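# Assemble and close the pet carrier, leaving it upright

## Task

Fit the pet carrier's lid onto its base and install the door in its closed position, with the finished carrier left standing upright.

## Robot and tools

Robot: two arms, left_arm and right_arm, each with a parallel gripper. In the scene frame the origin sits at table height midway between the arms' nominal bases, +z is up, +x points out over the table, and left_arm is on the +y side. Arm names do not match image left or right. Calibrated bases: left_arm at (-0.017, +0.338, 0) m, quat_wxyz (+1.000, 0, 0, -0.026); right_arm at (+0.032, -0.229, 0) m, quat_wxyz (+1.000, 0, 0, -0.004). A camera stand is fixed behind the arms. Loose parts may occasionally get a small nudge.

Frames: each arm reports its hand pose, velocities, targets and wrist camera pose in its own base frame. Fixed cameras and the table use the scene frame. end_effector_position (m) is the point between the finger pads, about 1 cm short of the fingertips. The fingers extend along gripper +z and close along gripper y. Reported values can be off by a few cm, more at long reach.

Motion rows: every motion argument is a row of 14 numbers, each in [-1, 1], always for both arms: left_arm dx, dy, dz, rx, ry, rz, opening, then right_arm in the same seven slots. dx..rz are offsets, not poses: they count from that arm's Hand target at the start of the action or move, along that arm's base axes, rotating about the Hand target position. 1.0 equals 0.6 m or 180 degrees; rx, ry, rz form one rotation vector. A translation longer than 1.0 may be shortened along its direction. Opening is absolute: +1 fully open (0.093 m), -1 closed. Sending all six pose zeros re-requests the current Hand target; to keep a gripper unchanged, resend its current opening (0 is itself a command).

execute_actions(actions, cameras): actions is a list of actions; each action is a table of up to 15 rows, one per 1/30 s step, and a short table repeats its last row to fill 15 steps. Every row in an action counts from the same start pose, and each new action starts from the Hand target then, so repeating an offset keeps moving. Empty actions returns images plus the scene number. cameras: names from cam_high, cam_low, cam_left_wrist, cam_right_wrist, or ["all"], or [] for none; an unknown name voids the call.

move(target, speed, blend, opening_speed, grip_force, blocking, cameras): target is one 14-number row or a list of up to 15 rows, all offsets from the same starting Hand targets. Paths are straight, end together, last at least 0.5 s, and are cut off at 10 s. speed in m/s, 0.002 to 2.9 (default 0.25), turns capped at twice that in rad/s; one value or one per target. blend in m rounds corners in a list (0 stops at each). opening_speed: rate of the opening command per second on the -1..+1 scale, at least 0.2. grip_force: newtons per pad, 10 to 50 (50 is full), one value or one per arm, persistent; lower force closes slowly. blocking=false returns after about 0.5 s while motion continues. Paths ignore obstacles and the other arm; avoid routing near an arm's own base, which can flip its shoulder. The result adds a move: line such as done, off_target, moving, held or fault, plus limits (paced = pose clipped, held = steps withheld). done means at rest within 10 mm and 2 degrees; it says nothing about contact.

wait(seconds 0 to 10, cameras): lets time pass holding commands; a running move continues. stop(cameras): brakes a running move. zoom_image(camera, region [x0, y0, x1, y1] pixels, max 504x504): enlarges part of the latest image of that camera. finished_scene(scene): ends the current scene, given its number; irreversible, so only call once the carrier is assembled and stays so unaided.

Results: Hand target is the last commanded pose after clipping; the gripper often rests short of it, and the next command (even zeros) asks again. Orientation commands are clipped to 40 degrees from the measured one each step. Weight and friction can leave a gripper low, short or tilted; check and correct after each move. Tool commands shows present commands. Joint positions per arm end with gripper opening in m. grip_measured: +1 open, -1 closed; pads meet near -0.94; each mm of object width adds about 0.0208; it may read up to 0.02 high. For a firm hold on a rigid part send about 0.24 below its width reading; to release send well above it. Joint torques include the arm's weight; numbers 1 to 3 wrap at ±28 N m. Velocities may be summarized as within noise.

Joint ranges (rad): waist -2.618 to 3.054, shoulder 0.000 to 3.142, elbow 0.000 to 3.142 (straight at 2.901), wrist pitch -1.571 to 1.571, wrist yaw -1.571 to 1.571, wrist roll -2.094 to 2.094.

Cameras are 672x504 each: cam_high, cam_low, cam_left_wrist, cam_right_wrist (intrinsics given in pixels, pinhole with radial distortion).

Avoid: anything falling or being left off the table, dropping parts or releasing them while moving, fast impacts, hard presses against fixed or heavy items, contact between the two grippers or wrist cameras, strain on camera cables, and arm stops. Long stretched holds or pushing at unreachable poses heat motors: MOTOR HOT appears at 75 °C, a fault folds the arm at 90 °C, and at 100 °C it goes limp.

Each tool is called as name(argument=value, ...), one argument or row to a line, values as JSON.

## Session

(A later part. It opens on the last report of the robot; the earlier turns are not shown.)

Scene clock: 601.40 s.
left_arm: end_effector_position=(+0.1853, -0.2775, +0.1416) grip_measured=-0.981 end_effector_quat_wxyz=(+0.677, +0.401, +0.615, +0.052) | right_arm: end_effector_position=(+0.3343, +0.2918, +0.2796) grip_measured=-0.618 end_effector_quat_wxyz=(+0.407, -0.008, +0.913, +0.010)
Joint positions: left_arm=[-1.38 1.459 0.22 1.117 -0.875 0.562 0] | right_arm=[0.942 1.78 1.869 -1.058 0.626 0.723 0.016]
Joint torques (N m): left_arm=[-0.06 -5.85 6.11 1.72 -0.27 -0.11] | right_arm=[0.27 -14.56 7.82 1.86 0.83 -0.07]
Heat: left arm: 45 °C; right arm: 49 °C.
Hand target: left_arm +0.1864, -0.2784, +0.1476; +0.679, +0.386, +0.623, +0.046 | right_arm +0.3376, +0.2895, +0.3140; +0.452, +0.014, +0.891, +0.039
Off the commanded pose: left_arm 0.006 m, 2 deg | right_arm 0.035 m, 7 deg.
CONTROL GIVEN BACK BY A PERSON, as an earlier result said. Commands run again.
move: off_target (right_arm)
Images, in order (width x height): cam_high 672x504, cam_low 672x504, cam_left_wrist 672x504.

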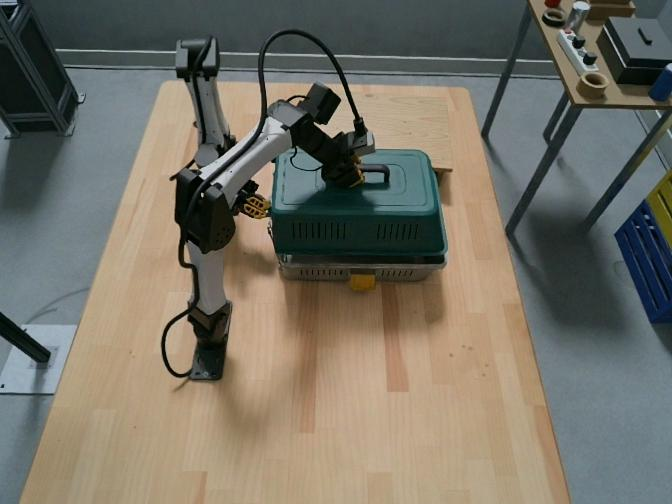

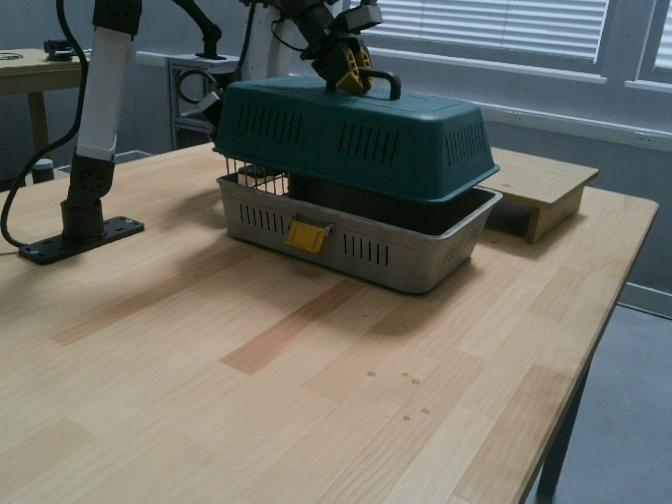

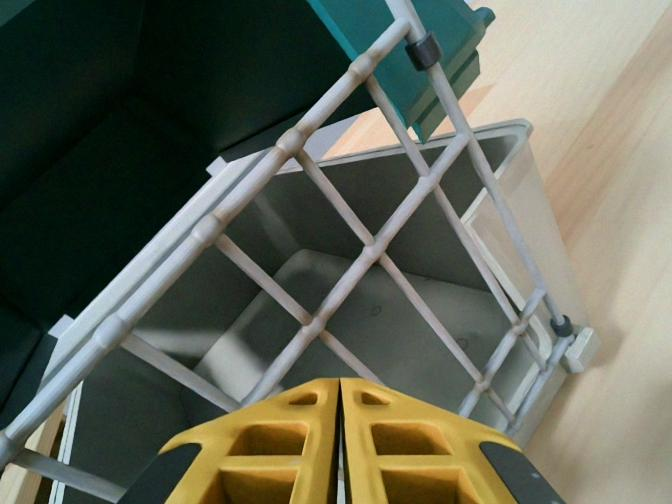

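move(
  target=[0.013,0.0,0,0,0,0,-1,0.004,-0.002,-0.015,0.0,0,0,-1],
  cameras=["cam_left_wrist","cam_low","cam_high"],
  speed=0.04,
)

zoom_image(
  camera="cam_high",
  region=[230, 140, 350, 290],
)

zoom_image(
  camera="cam_low",
  region=[180, 50, 520, 310],
)

Scene clock: 608.33 s.
left_arm: end_effector_position=(+0.1904, -0.2770, +0.1434) grip_measured=-0.981 end_effector_quat_wxyz=(+0.678, +0.397, +0.617, +0.053) | right_arm: end_effector_position=(+0.3347, +0.2911, +0.2698) grip_measured=-0.618 end_effector_quat_wxyz=(+0.408, -0.008, +0.913, +0.007)
Joint positions: left_arm=[-1.359 1.459 0.226 1.117 -0.862 0.562 0] | right_arm=[0.942 1.77 1.816 -1.019 0.632 0.723 0.016]
Joint torques (N m): left_arm=[1.06 -5.19 6.15 1.77 -0.05 -0.09] | right_arm=[-0.38 -14.93 7.69 1.9 0.73 -0.14]
Heat: left arm: 46 °C; right arm: 52 °C.
Hand target: left_arm +0.1942, -0.2784, +0.1476; +0.679, +0.386, +0.623, +0.046 | right_arm +0.3400, +0.2882, +0.3051; +0.452, +0.014, +0.891, +0.039
Off the commanded pose: left_arm 0.006 m, 2 deg | right_arm 0.036 m, 7 deg.
move: off_target (right_arm)
Images, in order (width x height): cam_high 672x504, cam_low 672x504, cam_left_wrist 672x504.

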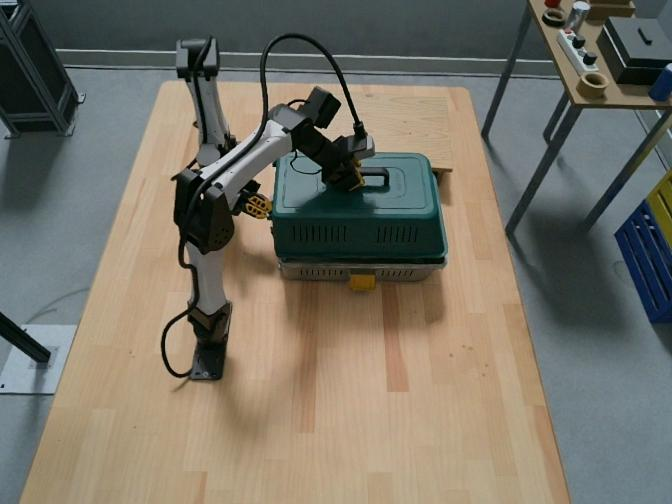

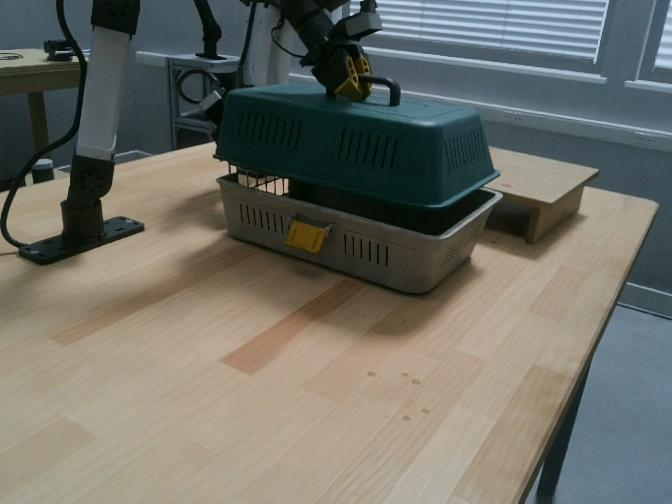

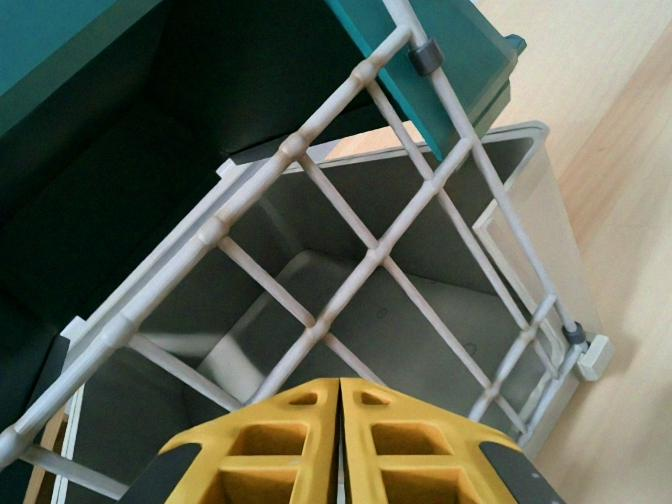

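Scaled by 3.360 from the camera's 672x504 image, which has a finer 960x720 frame.

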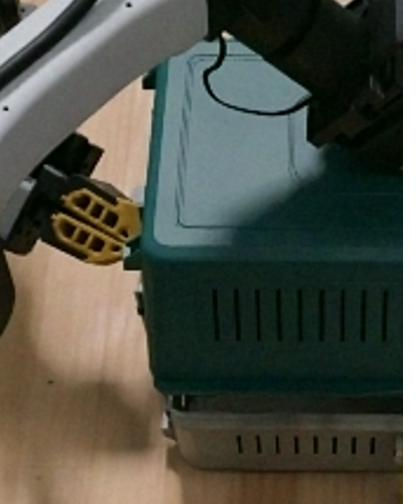

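Scaled by 1.482 from the camera's 672x504 image, which has a finer 960x720 frame.

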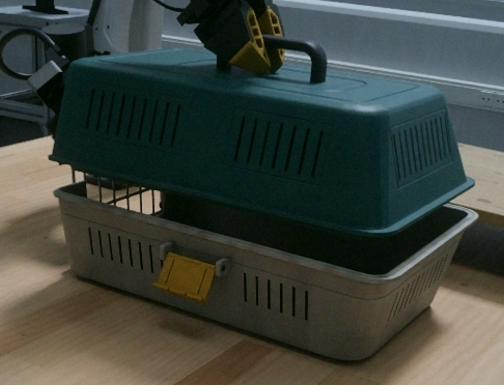

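move(
  target=[0.0,0.0,0,0,0,0,-1,0.0,0.0,-0.025,0.0,0,0,-1],
  cameras=["cam_left_wrist","cam_low","cam_high"],
  speed=0.04,
)

zoom_image(
  camera="cam_high",
  region=[250, 190, 310, 280],
)

zoom_image(
  camera="cam_low",
  region=[180, 50, 520, 310],
)

Scene clock: 612.50 s.
left_arm: end_effector_position=(+0.1903, -0.2770, +0.1434) grip_measured=-0.981 end_effector_quat_wxyz=(+0.678, +0.397, +0.617, +0.053) | right_arm: end_effector_position=(+0.3350, +0.2910, +0.2540) grip_measured=-0.618 end_effector_quat_wxyz=(+0.408, -0.008, +0.913, +0.006)
Joint positions: left_arm=[-1.359 1.459 0.226 1.117 -0.861 0.562 0] | right_arm=[0.942 1.754 1.731 -0.95 0.634 0.723 0.016]
Joint torques (N m): left_arm=[1.02 -5.2 6.13 1.77 -0.01 -0.09] | right_arm=[-0.44 -15.17 7.76 1.89 0.71 -0.15]
Heat: left arm: 46 °C; right arm: 53 °C.
Hand target: left_arm +0.1942, -0.2784, +0.1476; +0.679, +0.386, +0.623, +0.046 | right_arm +0.3400, +0.2883, +0.2899; +0.452, +0.014, +0.891, +0.039
Off the commanded pose: left_arm 0.006 m, 2 deg | right_arm 0.037 m, 7 deg.
move: off_target (right_arm)
Images, in order (width x height): cam_high 672x504, cam_low 672x504, cam_left_wrist 672x504.

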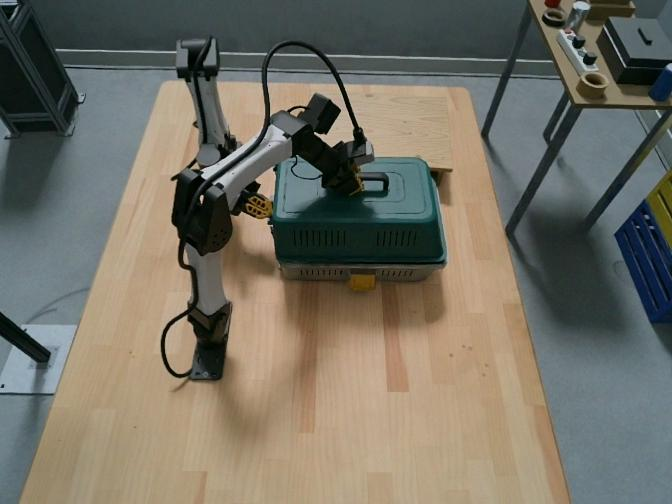

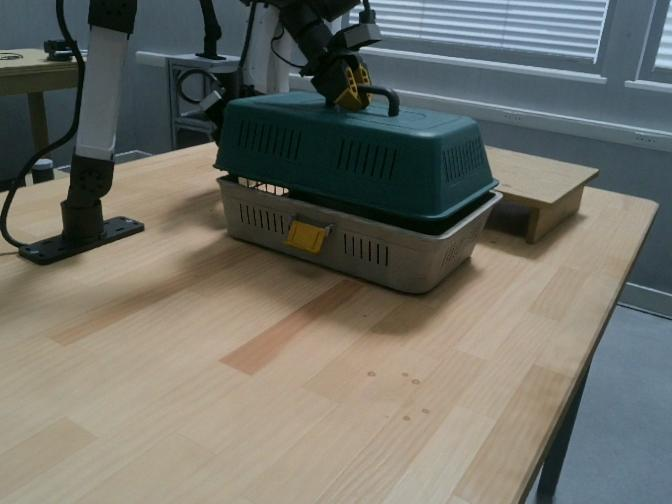

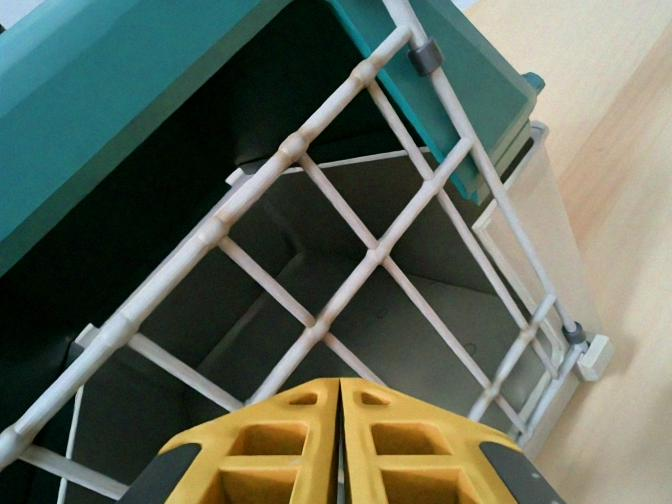

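Scaled by 5.600 from the camera's 672x504 image, which has a finer 960x720 frame.

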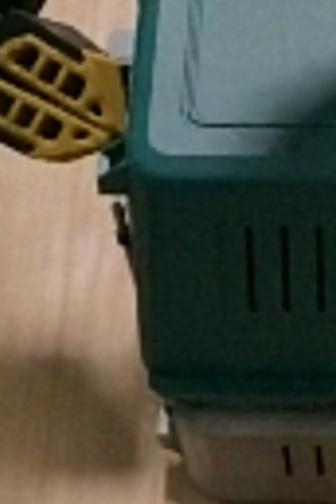

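Scaled by 1.482 from the camera's 672x504 image, which has a finer 960x720 frame.

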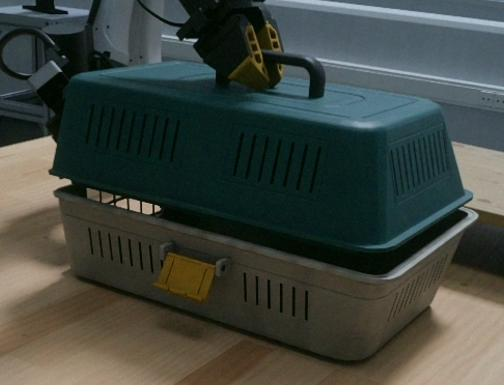

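move(
  target=[0.0,0.0,0,0,0,0,-1,0.0,0.0,-0.014,0.0,0,0,-1],
  cameras=["cam_left_wrist","cam_low","cam_high"],
  speed=0.03,
)

zoom_image(
  camera="cam_high",
  region=[250, 190, 310, 280],
)

zoom_image(
  camera="cam_high",
  region=[250, 140, 310, 220],
)

zoom_image(
  camera="cam_low",
  region=[180, 50, 520, 310],
)

Scene clock: 618.30 s.
left_arm: end_effector_position=(+0.1903, -0.2770, +0.1434) grip_measured=-0.981 end_effector_quat_wxyz=(+0.678, +0.397, +0.617, +0.053) | right_arm: end_effector_position=(+0.3351, +0.2907, +0.2480) grip_measured=-0.618 end_effector_quat_wxyz=(+0.411, -0.007, +0.912, +0.009)
Joint positions: left_arm=[-1.359 1.459 0.226 1.117 -0.861 0.562 0] | right_arm=[0.942 1.742 1.688 -0.911 0.635 0.722 0.016]
Joint torques (N m): left_arm=[1.03 -5.29 6.17 1.78 0.03 -0.12] | right_arm=[-0.43 -14.75 7.77 1.87 0.7 -0.13]
Heat: left arm: 46 °C; right arm: 54 °C.
Hand target: left_arm +0.1942, -0.2784, +0.1476; +0.679, +0.386, +0.623, +0.046 | right_arm +0.3400, +0.2883, +0.2816; +0.452, +0.014, +0.891, +0.039
Off the commanded pose: left_arm 0.006 m, 2 deg | right_arm 0.034 m, 7 deg.
move: off_target (right_arm)
Images, in order (width x height): cam_high 672x504, cam_low 672x504, cam_left_wrist 672x504.

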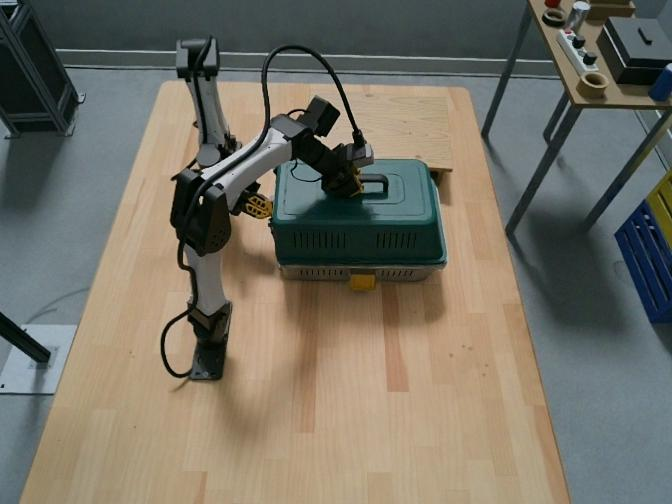

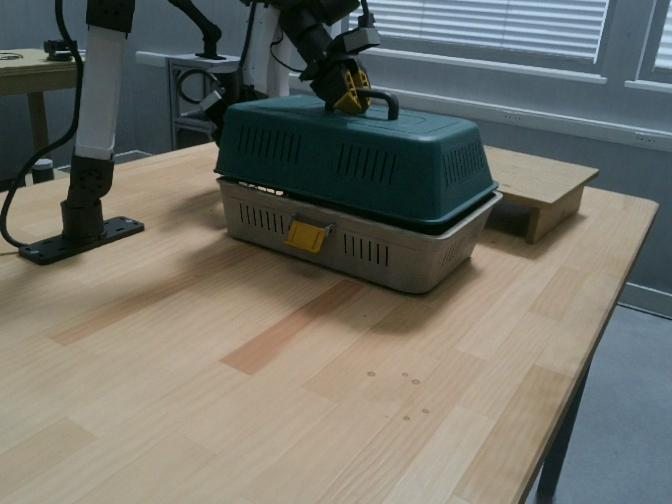

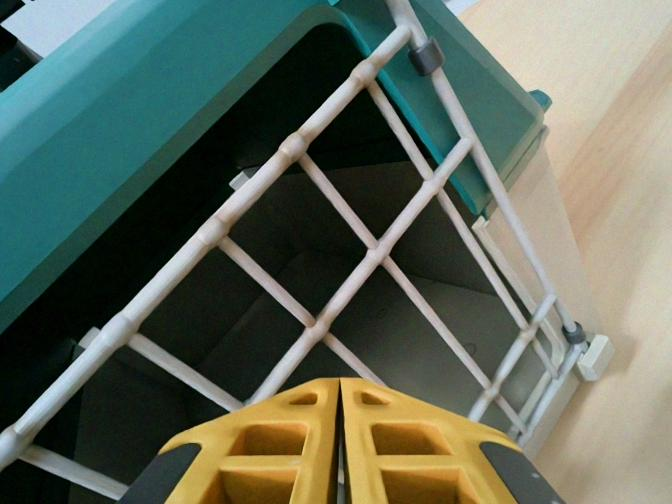

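Scaled by 5.600 from the camera's 672x504 image, which has a finer 960x720 frame.

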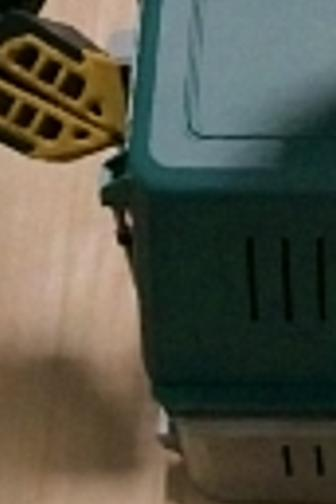

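Scaled by 6.300 from the camera's 672x504 image, which has a finer 960x720 frame.

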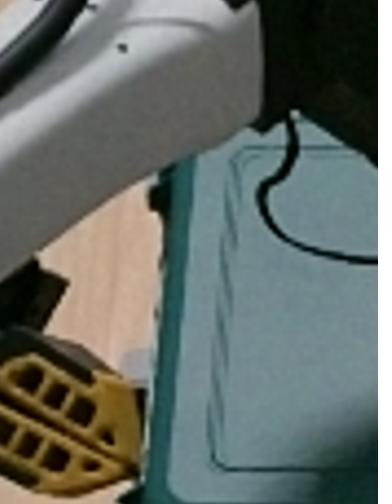

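Scaled by 1.482 from the camera's 672x504 image, which has a finer 960x720 frame.

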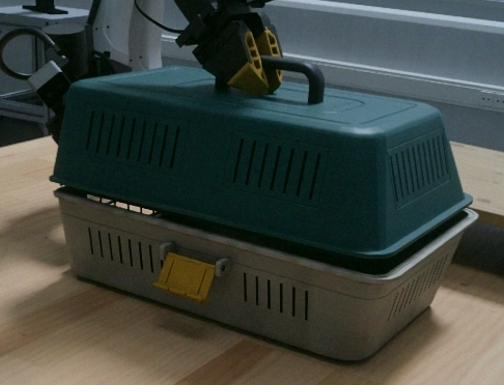

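move(
  target=[0.0,0.0,0,0,0,0,-1,0.0,0.0,-0.014,0.0,-0.004,0,-1],
  cameras=["cam_left_wrist","cam_low","cam_high"],
  speed=0.03,
)

zoom_image(
  camera="cam_high",
  region=[250, 190, 310, 280],
)

zoom_image(
  camera="cam_low",
  region=[180, 50, 520, 310],
)

Scene clock: 622.70 s.
left_arm: end_effector_position=(+0.1903, -0.2770, +0.1434) grip_measured=-0.981 end_effector_quat_wxyz=(+0.678, +0.397, +0.617, +0.053) | right_arm: end_effector_position=(+0.3366, +0.2897, +0.2452) grip_measured=-0.618 end_effector_quat_wxyz=(+0.423, -0.004, +0.906, +0.013)
Joint positions: left_arm=[-1.359 1.459 0.226 1.117 -0.861 0.562 0] | right_arm=[0.942 1.721 1.634 -0.849 0.649 0.713 0.016]
Joint torques (N m): left_arm=[1.16 -5.2 6.15 1.79 -0.01 -0.11] | right_arm=[-0.2 -13.83 7.47 1.85 0.65 -0.11]
Heat: left arm: 47 °C; right arm: 55 °C.
Hand target: left_arm +0.1942, -0.2784, +0.1476; +0.679, +0.386, +0.623, +0.046 | right_arm +0.3400, +0.2882, +0.2733; +0.458, +0.014, +0.888, +0.039
Off the commanded pose: left_arm 0.006 m, 2 deg | right_arm 0.028 m, 6 deg.
move: off_target (right_arm)
Images, in order (width x height): cam_high 672x504, cam_low 672x504, cam_left_wrist 672x504.

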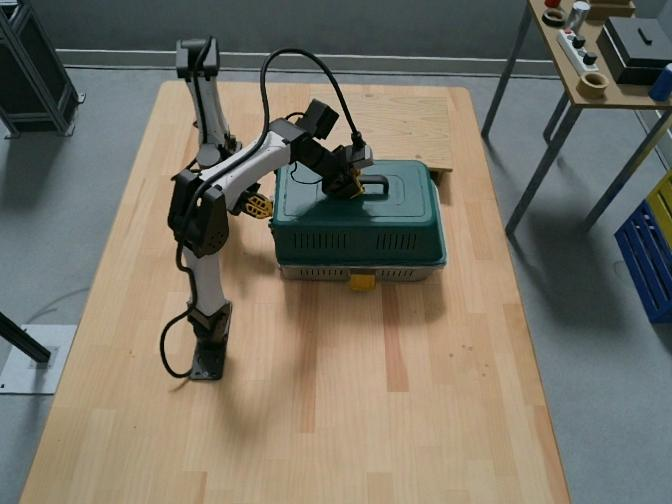

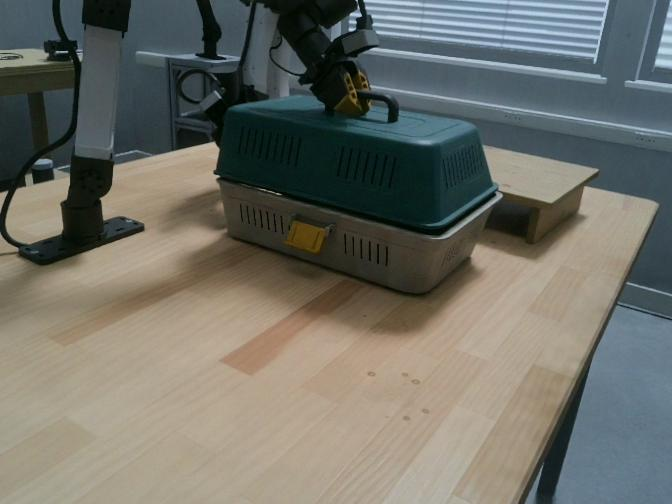

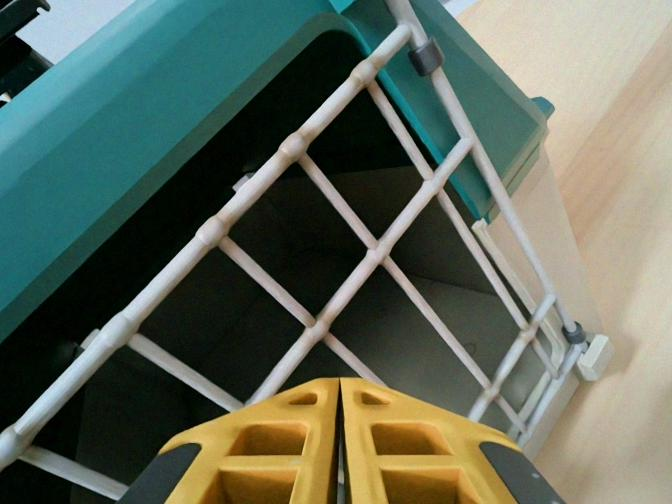

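Scaled by 5.600 from the camera's 672x504 image, which has a finer 960x720 frame.

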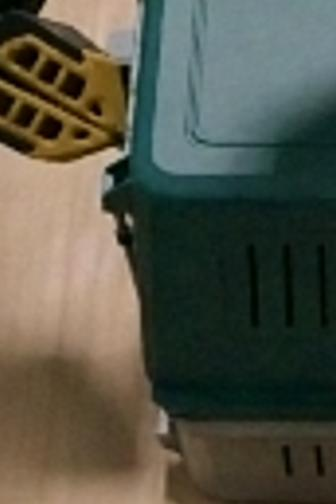

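Scaled by 1.482 from the camera's 672x504 image, which has a finer 960x720 frame.

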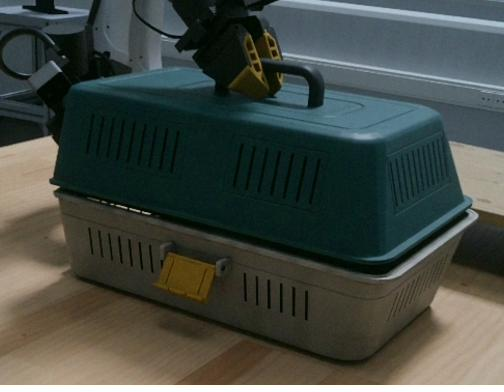

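move(
  target=[0.0,0.0,0,0,0,0,-1,0.006,0.0,-0.02,0.0,0.004,0,-1],
  cameras=["cam_left_wrist","cam_low","cam_high"],
  speed=0.03,
)

zoom_image(
  camera="cam_high",
  region=[250, 190, 310, 280],
)

zoom_image(
  camera="cam_high",
  region=[250, 140, 470, 300],
)

zoom_image(
  camera="cam_low",
  region=[180, 50, 520, 310],
)

Scene clock: 628.47 s.
left_arm: end_effector_position=(+0.1912, -0.2768, +0.1438) grip_measured=-0.981 end_effector_quat_wxyz=(+0.678, +0.396, +0.617, +0.053) | right_arm: end_effector_position=(+0.3396, +0.2888, +0.2417) grip_measured=-0.618 end_effector_quat_wxyz=(+0.427, -0.002, +0.904, +0.015)
Joint positions: left_arm=[-1.356 1.459 0.227 1.117 -0.861 0.562 0] | right_arm=[0.935 1.716 1.606 -0.813 0.649 0.706 0.016]
Joint torques (N m): left_arm=[0.8 -5.03 6.19 1.76 -0.02 -0.12] | right_arm=[-0.58 -12.62 6.99 1.87 0.49 -0.09]
Heat: left arm: 47 °C; right arm: 54 °C.
Hand target: left_arm +0.1943, -0.2784, +0.1476; +0.679, +0.386, +0.623, +0.046 | right_arm +0.3436, +0.2882, +0.2613; +0.452, +0.014, +0.891, +0.039
Off the commanded pose: left_arm 0.005 m, 2 deg | right_arm 0.020 m, 5 deg.
move: off_target (right_arm)
Images, in order (width x height): cam_high 672x504, cam_low 672x504, cam_left_wrist 672x504.

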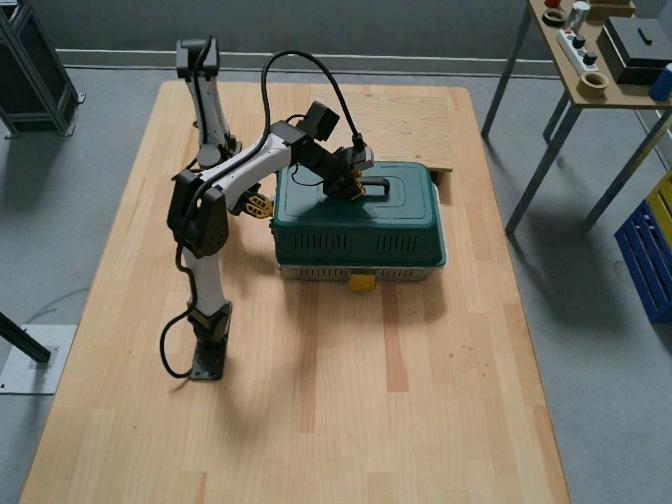

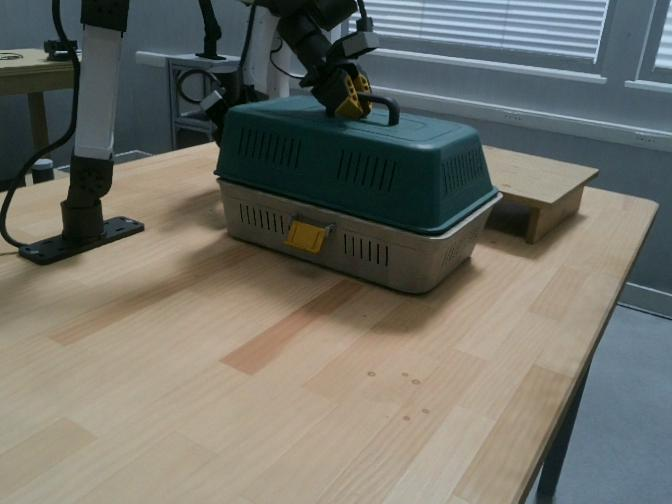

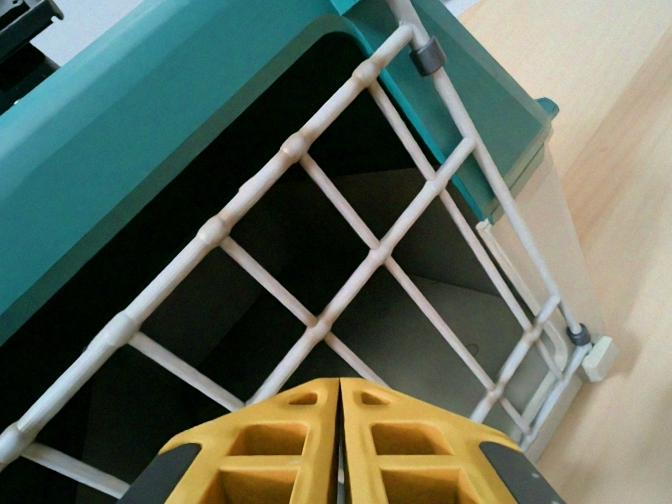

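Scaled by 5.600 from the camera's 672x504 image, which has a finer 960x720 frame.

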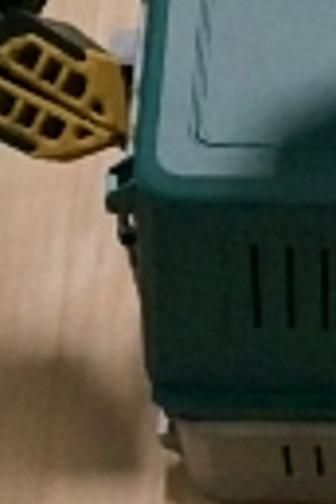

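Scaled by 2.291 from the camera's 672x504 image, which has a finer 960x720 frame.

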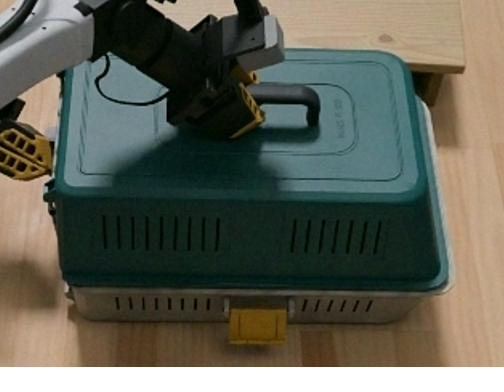

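Scaled by 1.482 from the camera's 672x504 image, which has a finer 960x720 frame.

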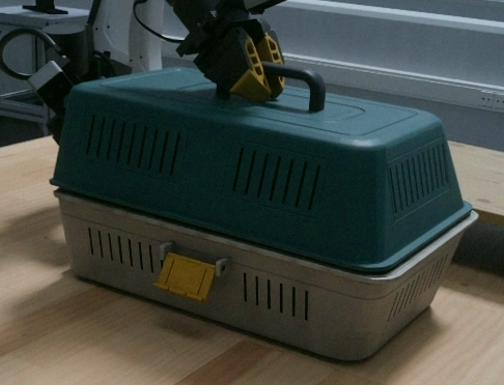

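move(
  target=[
    [0.0,0.0,0,0,0,0,-1,0.004,0.0,0.012,0.0,0.0,0,-1],
    [0.0,0.0,0,0,0,0,-1,0.016,0.0,0.01,0.0,0.0,0,-1],
    [0.0,0.0,0,0,0,0,-1,0.016,0.0,-0.012,0.0,0.004,0,-1],
  ],
  cameras=["cam_left_wrist","cam_low","cam_high"],
  speed=0.03,
)

zoom_image(
  camera="cam_high",
  region=[250, 190, 310, 280],
)

zoom_image(
  camera="cam_high",
  region=[250, 140, 470, 300],
)

zoom_image(
  camera="cam_low",
  region=[180, 50, 520, 310],
)

Scene clock: 635.10 s.
left_arm: end_effector_position=(+0.1912, -0.2766, +0.1424) grip_measured=-0.981 end_effector_quat_wxyz=(+0.676, +0.398, +0.617, +0.055) | right_arm: end_effector_position=(+0.3437, +0.2871, +0.2418) grip_measured=-0.618 end_effector_quat_wxyz=(+0.425, -0.002, +0.905, +0.018)
Joint positions: left_arm=[-1.356 1.459 0.227 1.11 -0.861 0.562 0] | right_arm=[0.92 1.716 1.606 -0.803 0.634 0.694 0.016]
Joint torques (N m): left_arm=[0.77 -5.23 6.15 1.85 -0.03 -0.11] | right_arm=[-1.46 -10.43 7.24 2 0.38 -0.12]
Heat: left arm: 48 °C; right arm: 52 °C.
Hand target: left_arm +0.1943, -0.2784, +0.1476; +0.679, +0.386, +0.623, +0.046 | right_arm +0.3531, +0.2883, +0.2541; +0.447, +0.014, +0.894, +0.039
Off the commanded pose: left_arm 0.006 m, 2 deg | right_arm 0.016 m, 4 deg.
move: off_target (right_arm)
Images, in order (width x height): cam_high 672x504, cam_low 672x504, cam_left_wrist 672x504.

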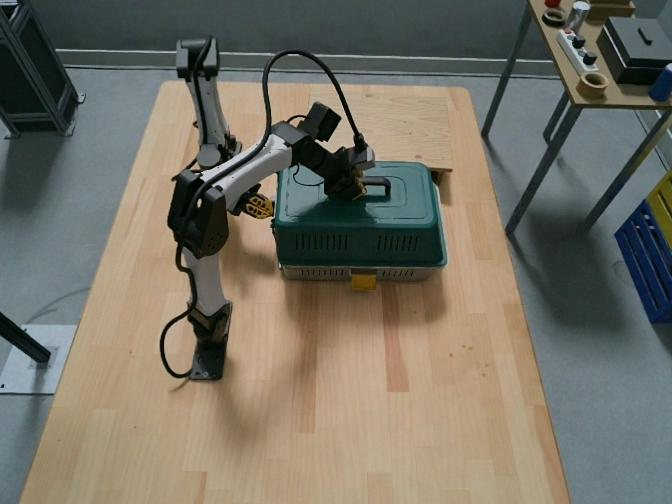

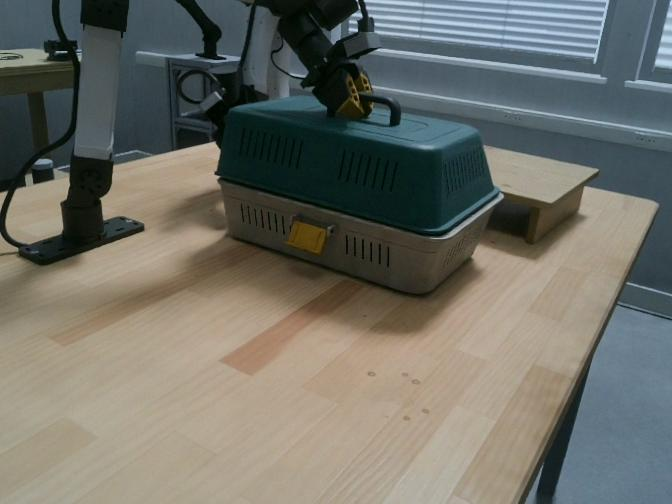

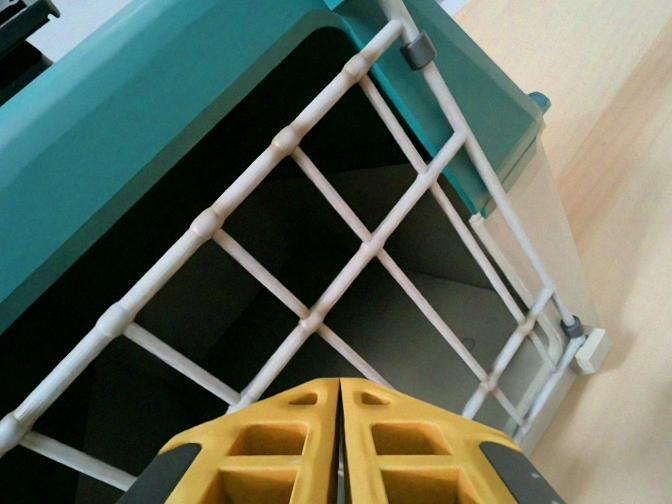

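Scaled by 5.600 from the camera's 672x504 image, which has a finer 960x720 frame.

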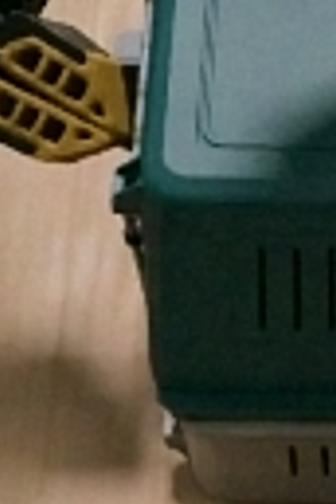

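Scaled by 2.291 from the camera's 672x504 image, which has a finer 960x720 frame.

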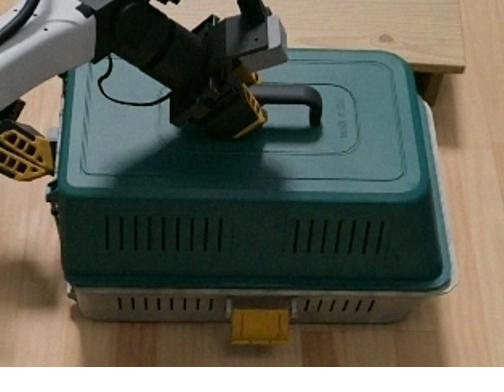

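Scaled by 1.482 from the camera's 672x504 image, which has a finer 960x720 frame.

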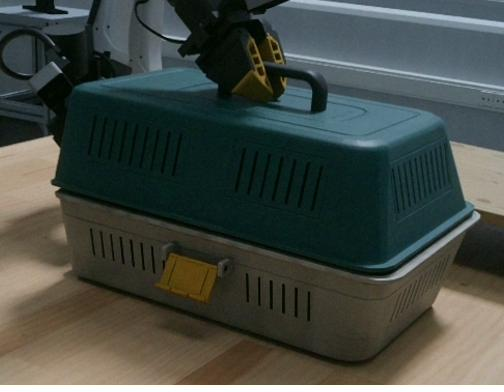

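move(
  target=[0.0,0.0,0,0,0,0,-1,-0.006,0.0,-0.025,0.0,0.0,0,-1],
  cameras=["cam_left_wrist","cam_low","cam_high"],
  speed=0.03,
)

zoom_image(
  camera="cam_low",
  region=[200, 140, 370, 270],
)

zoom_image(
  camera="cam_low",
  region=[350, 160, 520, 310],
)

Scene clock: 639.50 s.
left_arm: end_effector_position=(+0.1918, -0.2760, +0.1408) grip_measured=-0.981 end_effector_quat_wxyz=(+0.674, +0.400, +0.618, +0.058) | right_arm: end_effector_position=(+0.3478, +0.2875, +0.2402) grip_measured=-0.618 end_effector_quat_wxyz=(+0.445, +0.003, +0.895, +0.023)
Joint positions: left_arm=[-1.353 1.459 0.227 1.101 -0.861 0.562 0] | right_arm=[0.92 1.699 1.55 -0.717 0.656 0.679 0.016]
Joint torques (N m): left_arm=[0.68 -5.29 6.22 1.9 0 -0.11] | right_arm=[-0.81 -9.84 5.78 1.77 0.2 0.09]
Heat: left arm: 48 °C; right arm: 51 °C.
Hand target: left_arm +0.1943, -0.2784, +0.1476; +0.679, +0.386, +0.623, +0.046 | right_arm +0.3496, +0.2883, +0.2389; +0.447, +0.014, +0.894, +0.038
Off the commanded pose: left_arm 0.008 m, 2 deg | right_arm 0.002 m, 2 deg.
move: done
Images, in order (width x height): cam_high 672x504, cam_low 672x504, cam_left_wrist 672x504.

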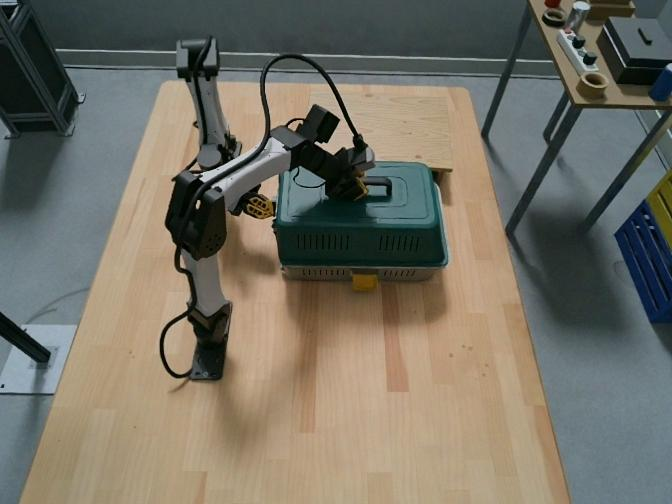

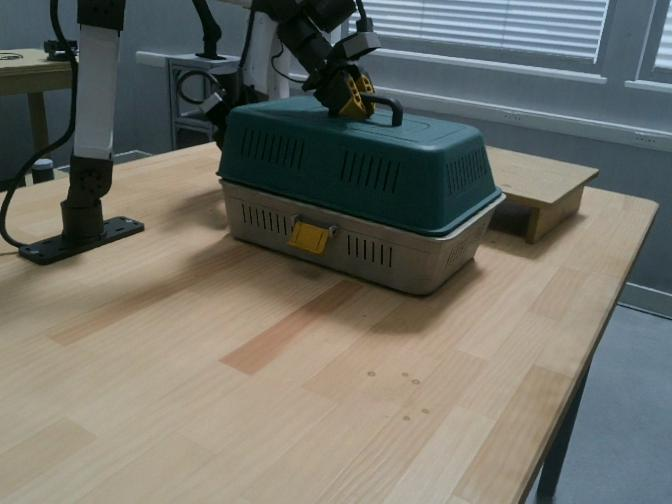

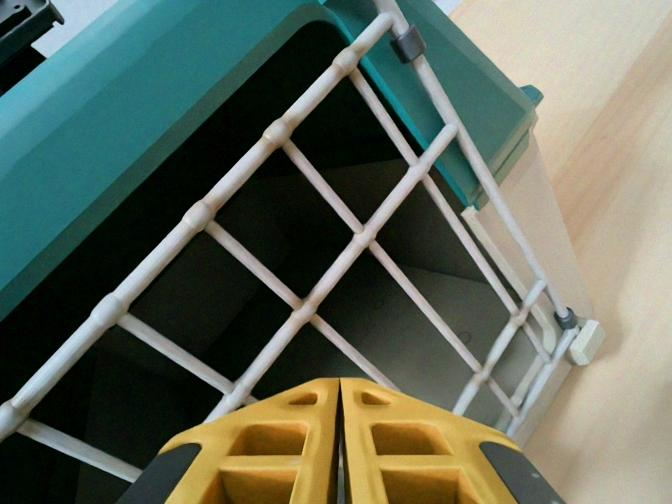

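Scaled by 2.965 from the camera's 672x504 image, which has a finer 960x720 frame.

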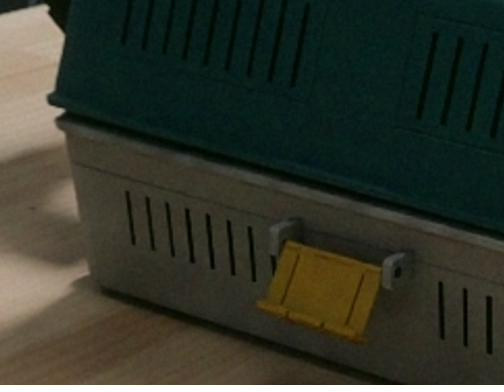

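Scaled by 2.965 from the camera's 672x504 image, which has a finer 960x720 frame.

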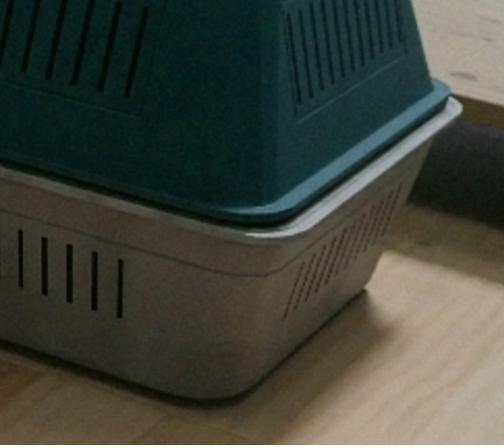

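move(
  target=[
    [-0.167,0.04,0.03,0,0,0,-1,0,0,0.0,0.0,0.0,0,-1],
    [-0.21,0.07,0.372,-0.049,0.137,0.064,-1,0,0,0.0,0.0,0.0,0,-1],
  ],
  cameras=["cam_left_wrist","cam_low","cam_high"],
  speed=0.1,
)

zoom_image(
  camera="cam_left_wrist",
  region=[170, 180, 450, 460],
)

Scene clock: 655.17 s.
left_arm: end_effector_position=(+0.0695, -0.2401, +0.3624) grip_measured=-0.981 end_effector_quat_wxyz=(+0.562, +0.310, +0.763, -0.072) | right_arm: end_effector_position=(+0.3478, +0.2875, +0.2402) grip_measured=-0.618 end_effector_quat_wxyz=(+0.445, +0.003, +0.895, +0.023)
Joint positions: left_arm=[-1.964 1.252 1.549 -1.563 -1.187 -0.987 0] | right_arm=[0.92 1.699 1.55 -0.717 0.656 0.679 0.016]
Joint torques (N m): left_arm=[-0.4 -4.1 7.71 0.78 -0.56 0.25] | right_arm=[-0.8 -9.83 5.75 1.78 0.2 0.09]
Heat: left arm: 49 °C; right arm: 48 °C.
Hand target: left_arm +0.0682, -0.2363, +0.3708; +0.550, +0.270, +0.790, -0.017 | right_arm +0.3495, +0.2883, +0.2389; +0.447, +0.014, +0.894, +0.038
Off the commanded pose: left_arm 0.009 m, 8 deg | right_arm 0.002 m, 2 deg.
joint sent to its limit (left arm) — joint 4 (wrist pitch), lower limit. The joint targets are off in orientation, not in position.
move: off_target (left_arm)
Images, in order (width x height): cam_high 672x504, cam_low 672x504, cam_left_wrist 672x504.

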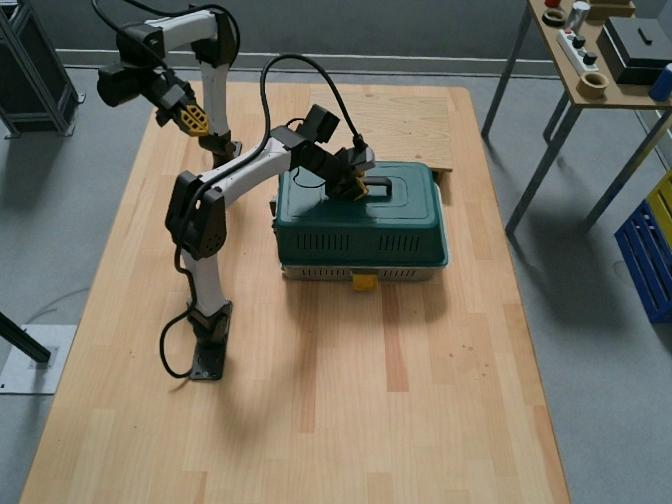

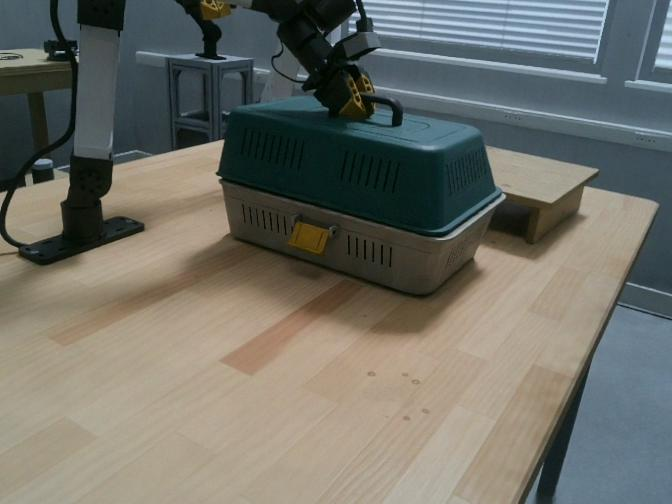

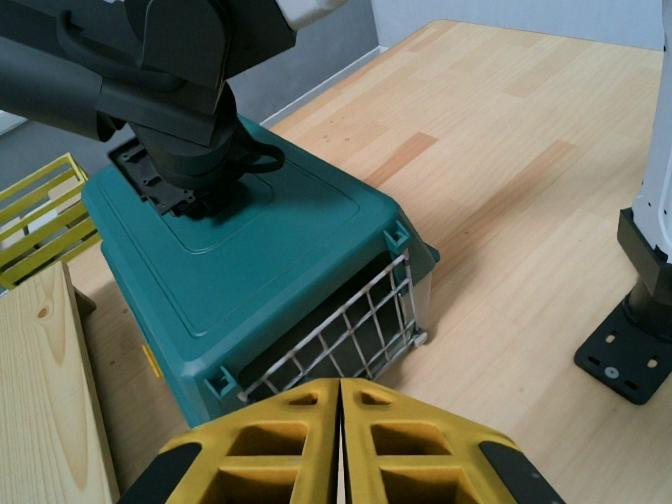

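Scaled by 1.800 from the camera's 672x504 image, which has a finer 960x720 frame.

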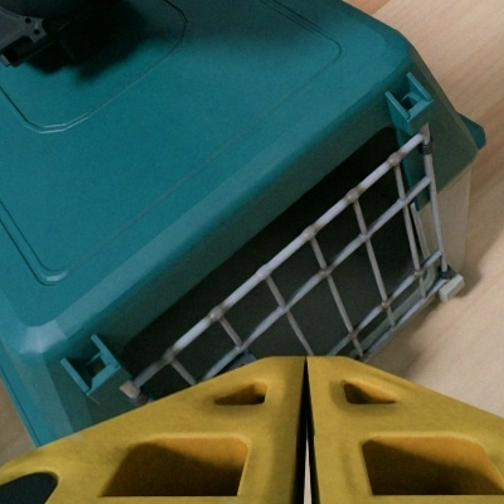

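zoom_image(
  camera="cam_left_wrist",
  region=[370, 210, 450, 290],
)

zoom_image(
  camera="cam_left_wrist",
  region=[190, 350, 290, 420],
)

Scaled by 6.300 from the camera's 672x504 image, which has a finer 960x720 frame.

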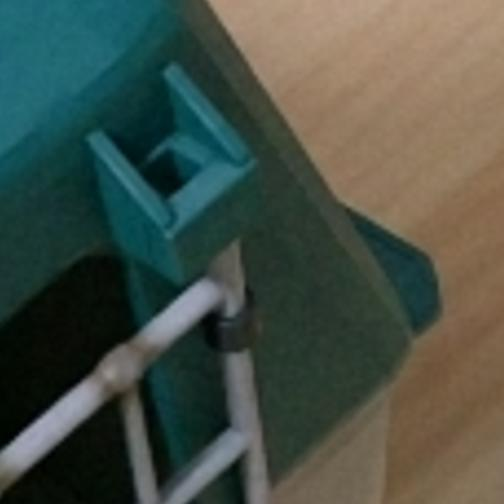

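Scaled by 5.040 from the camera's 672x504 image, which has a finer 960x720 frame.

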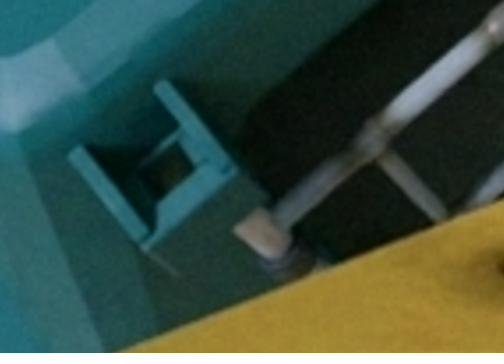

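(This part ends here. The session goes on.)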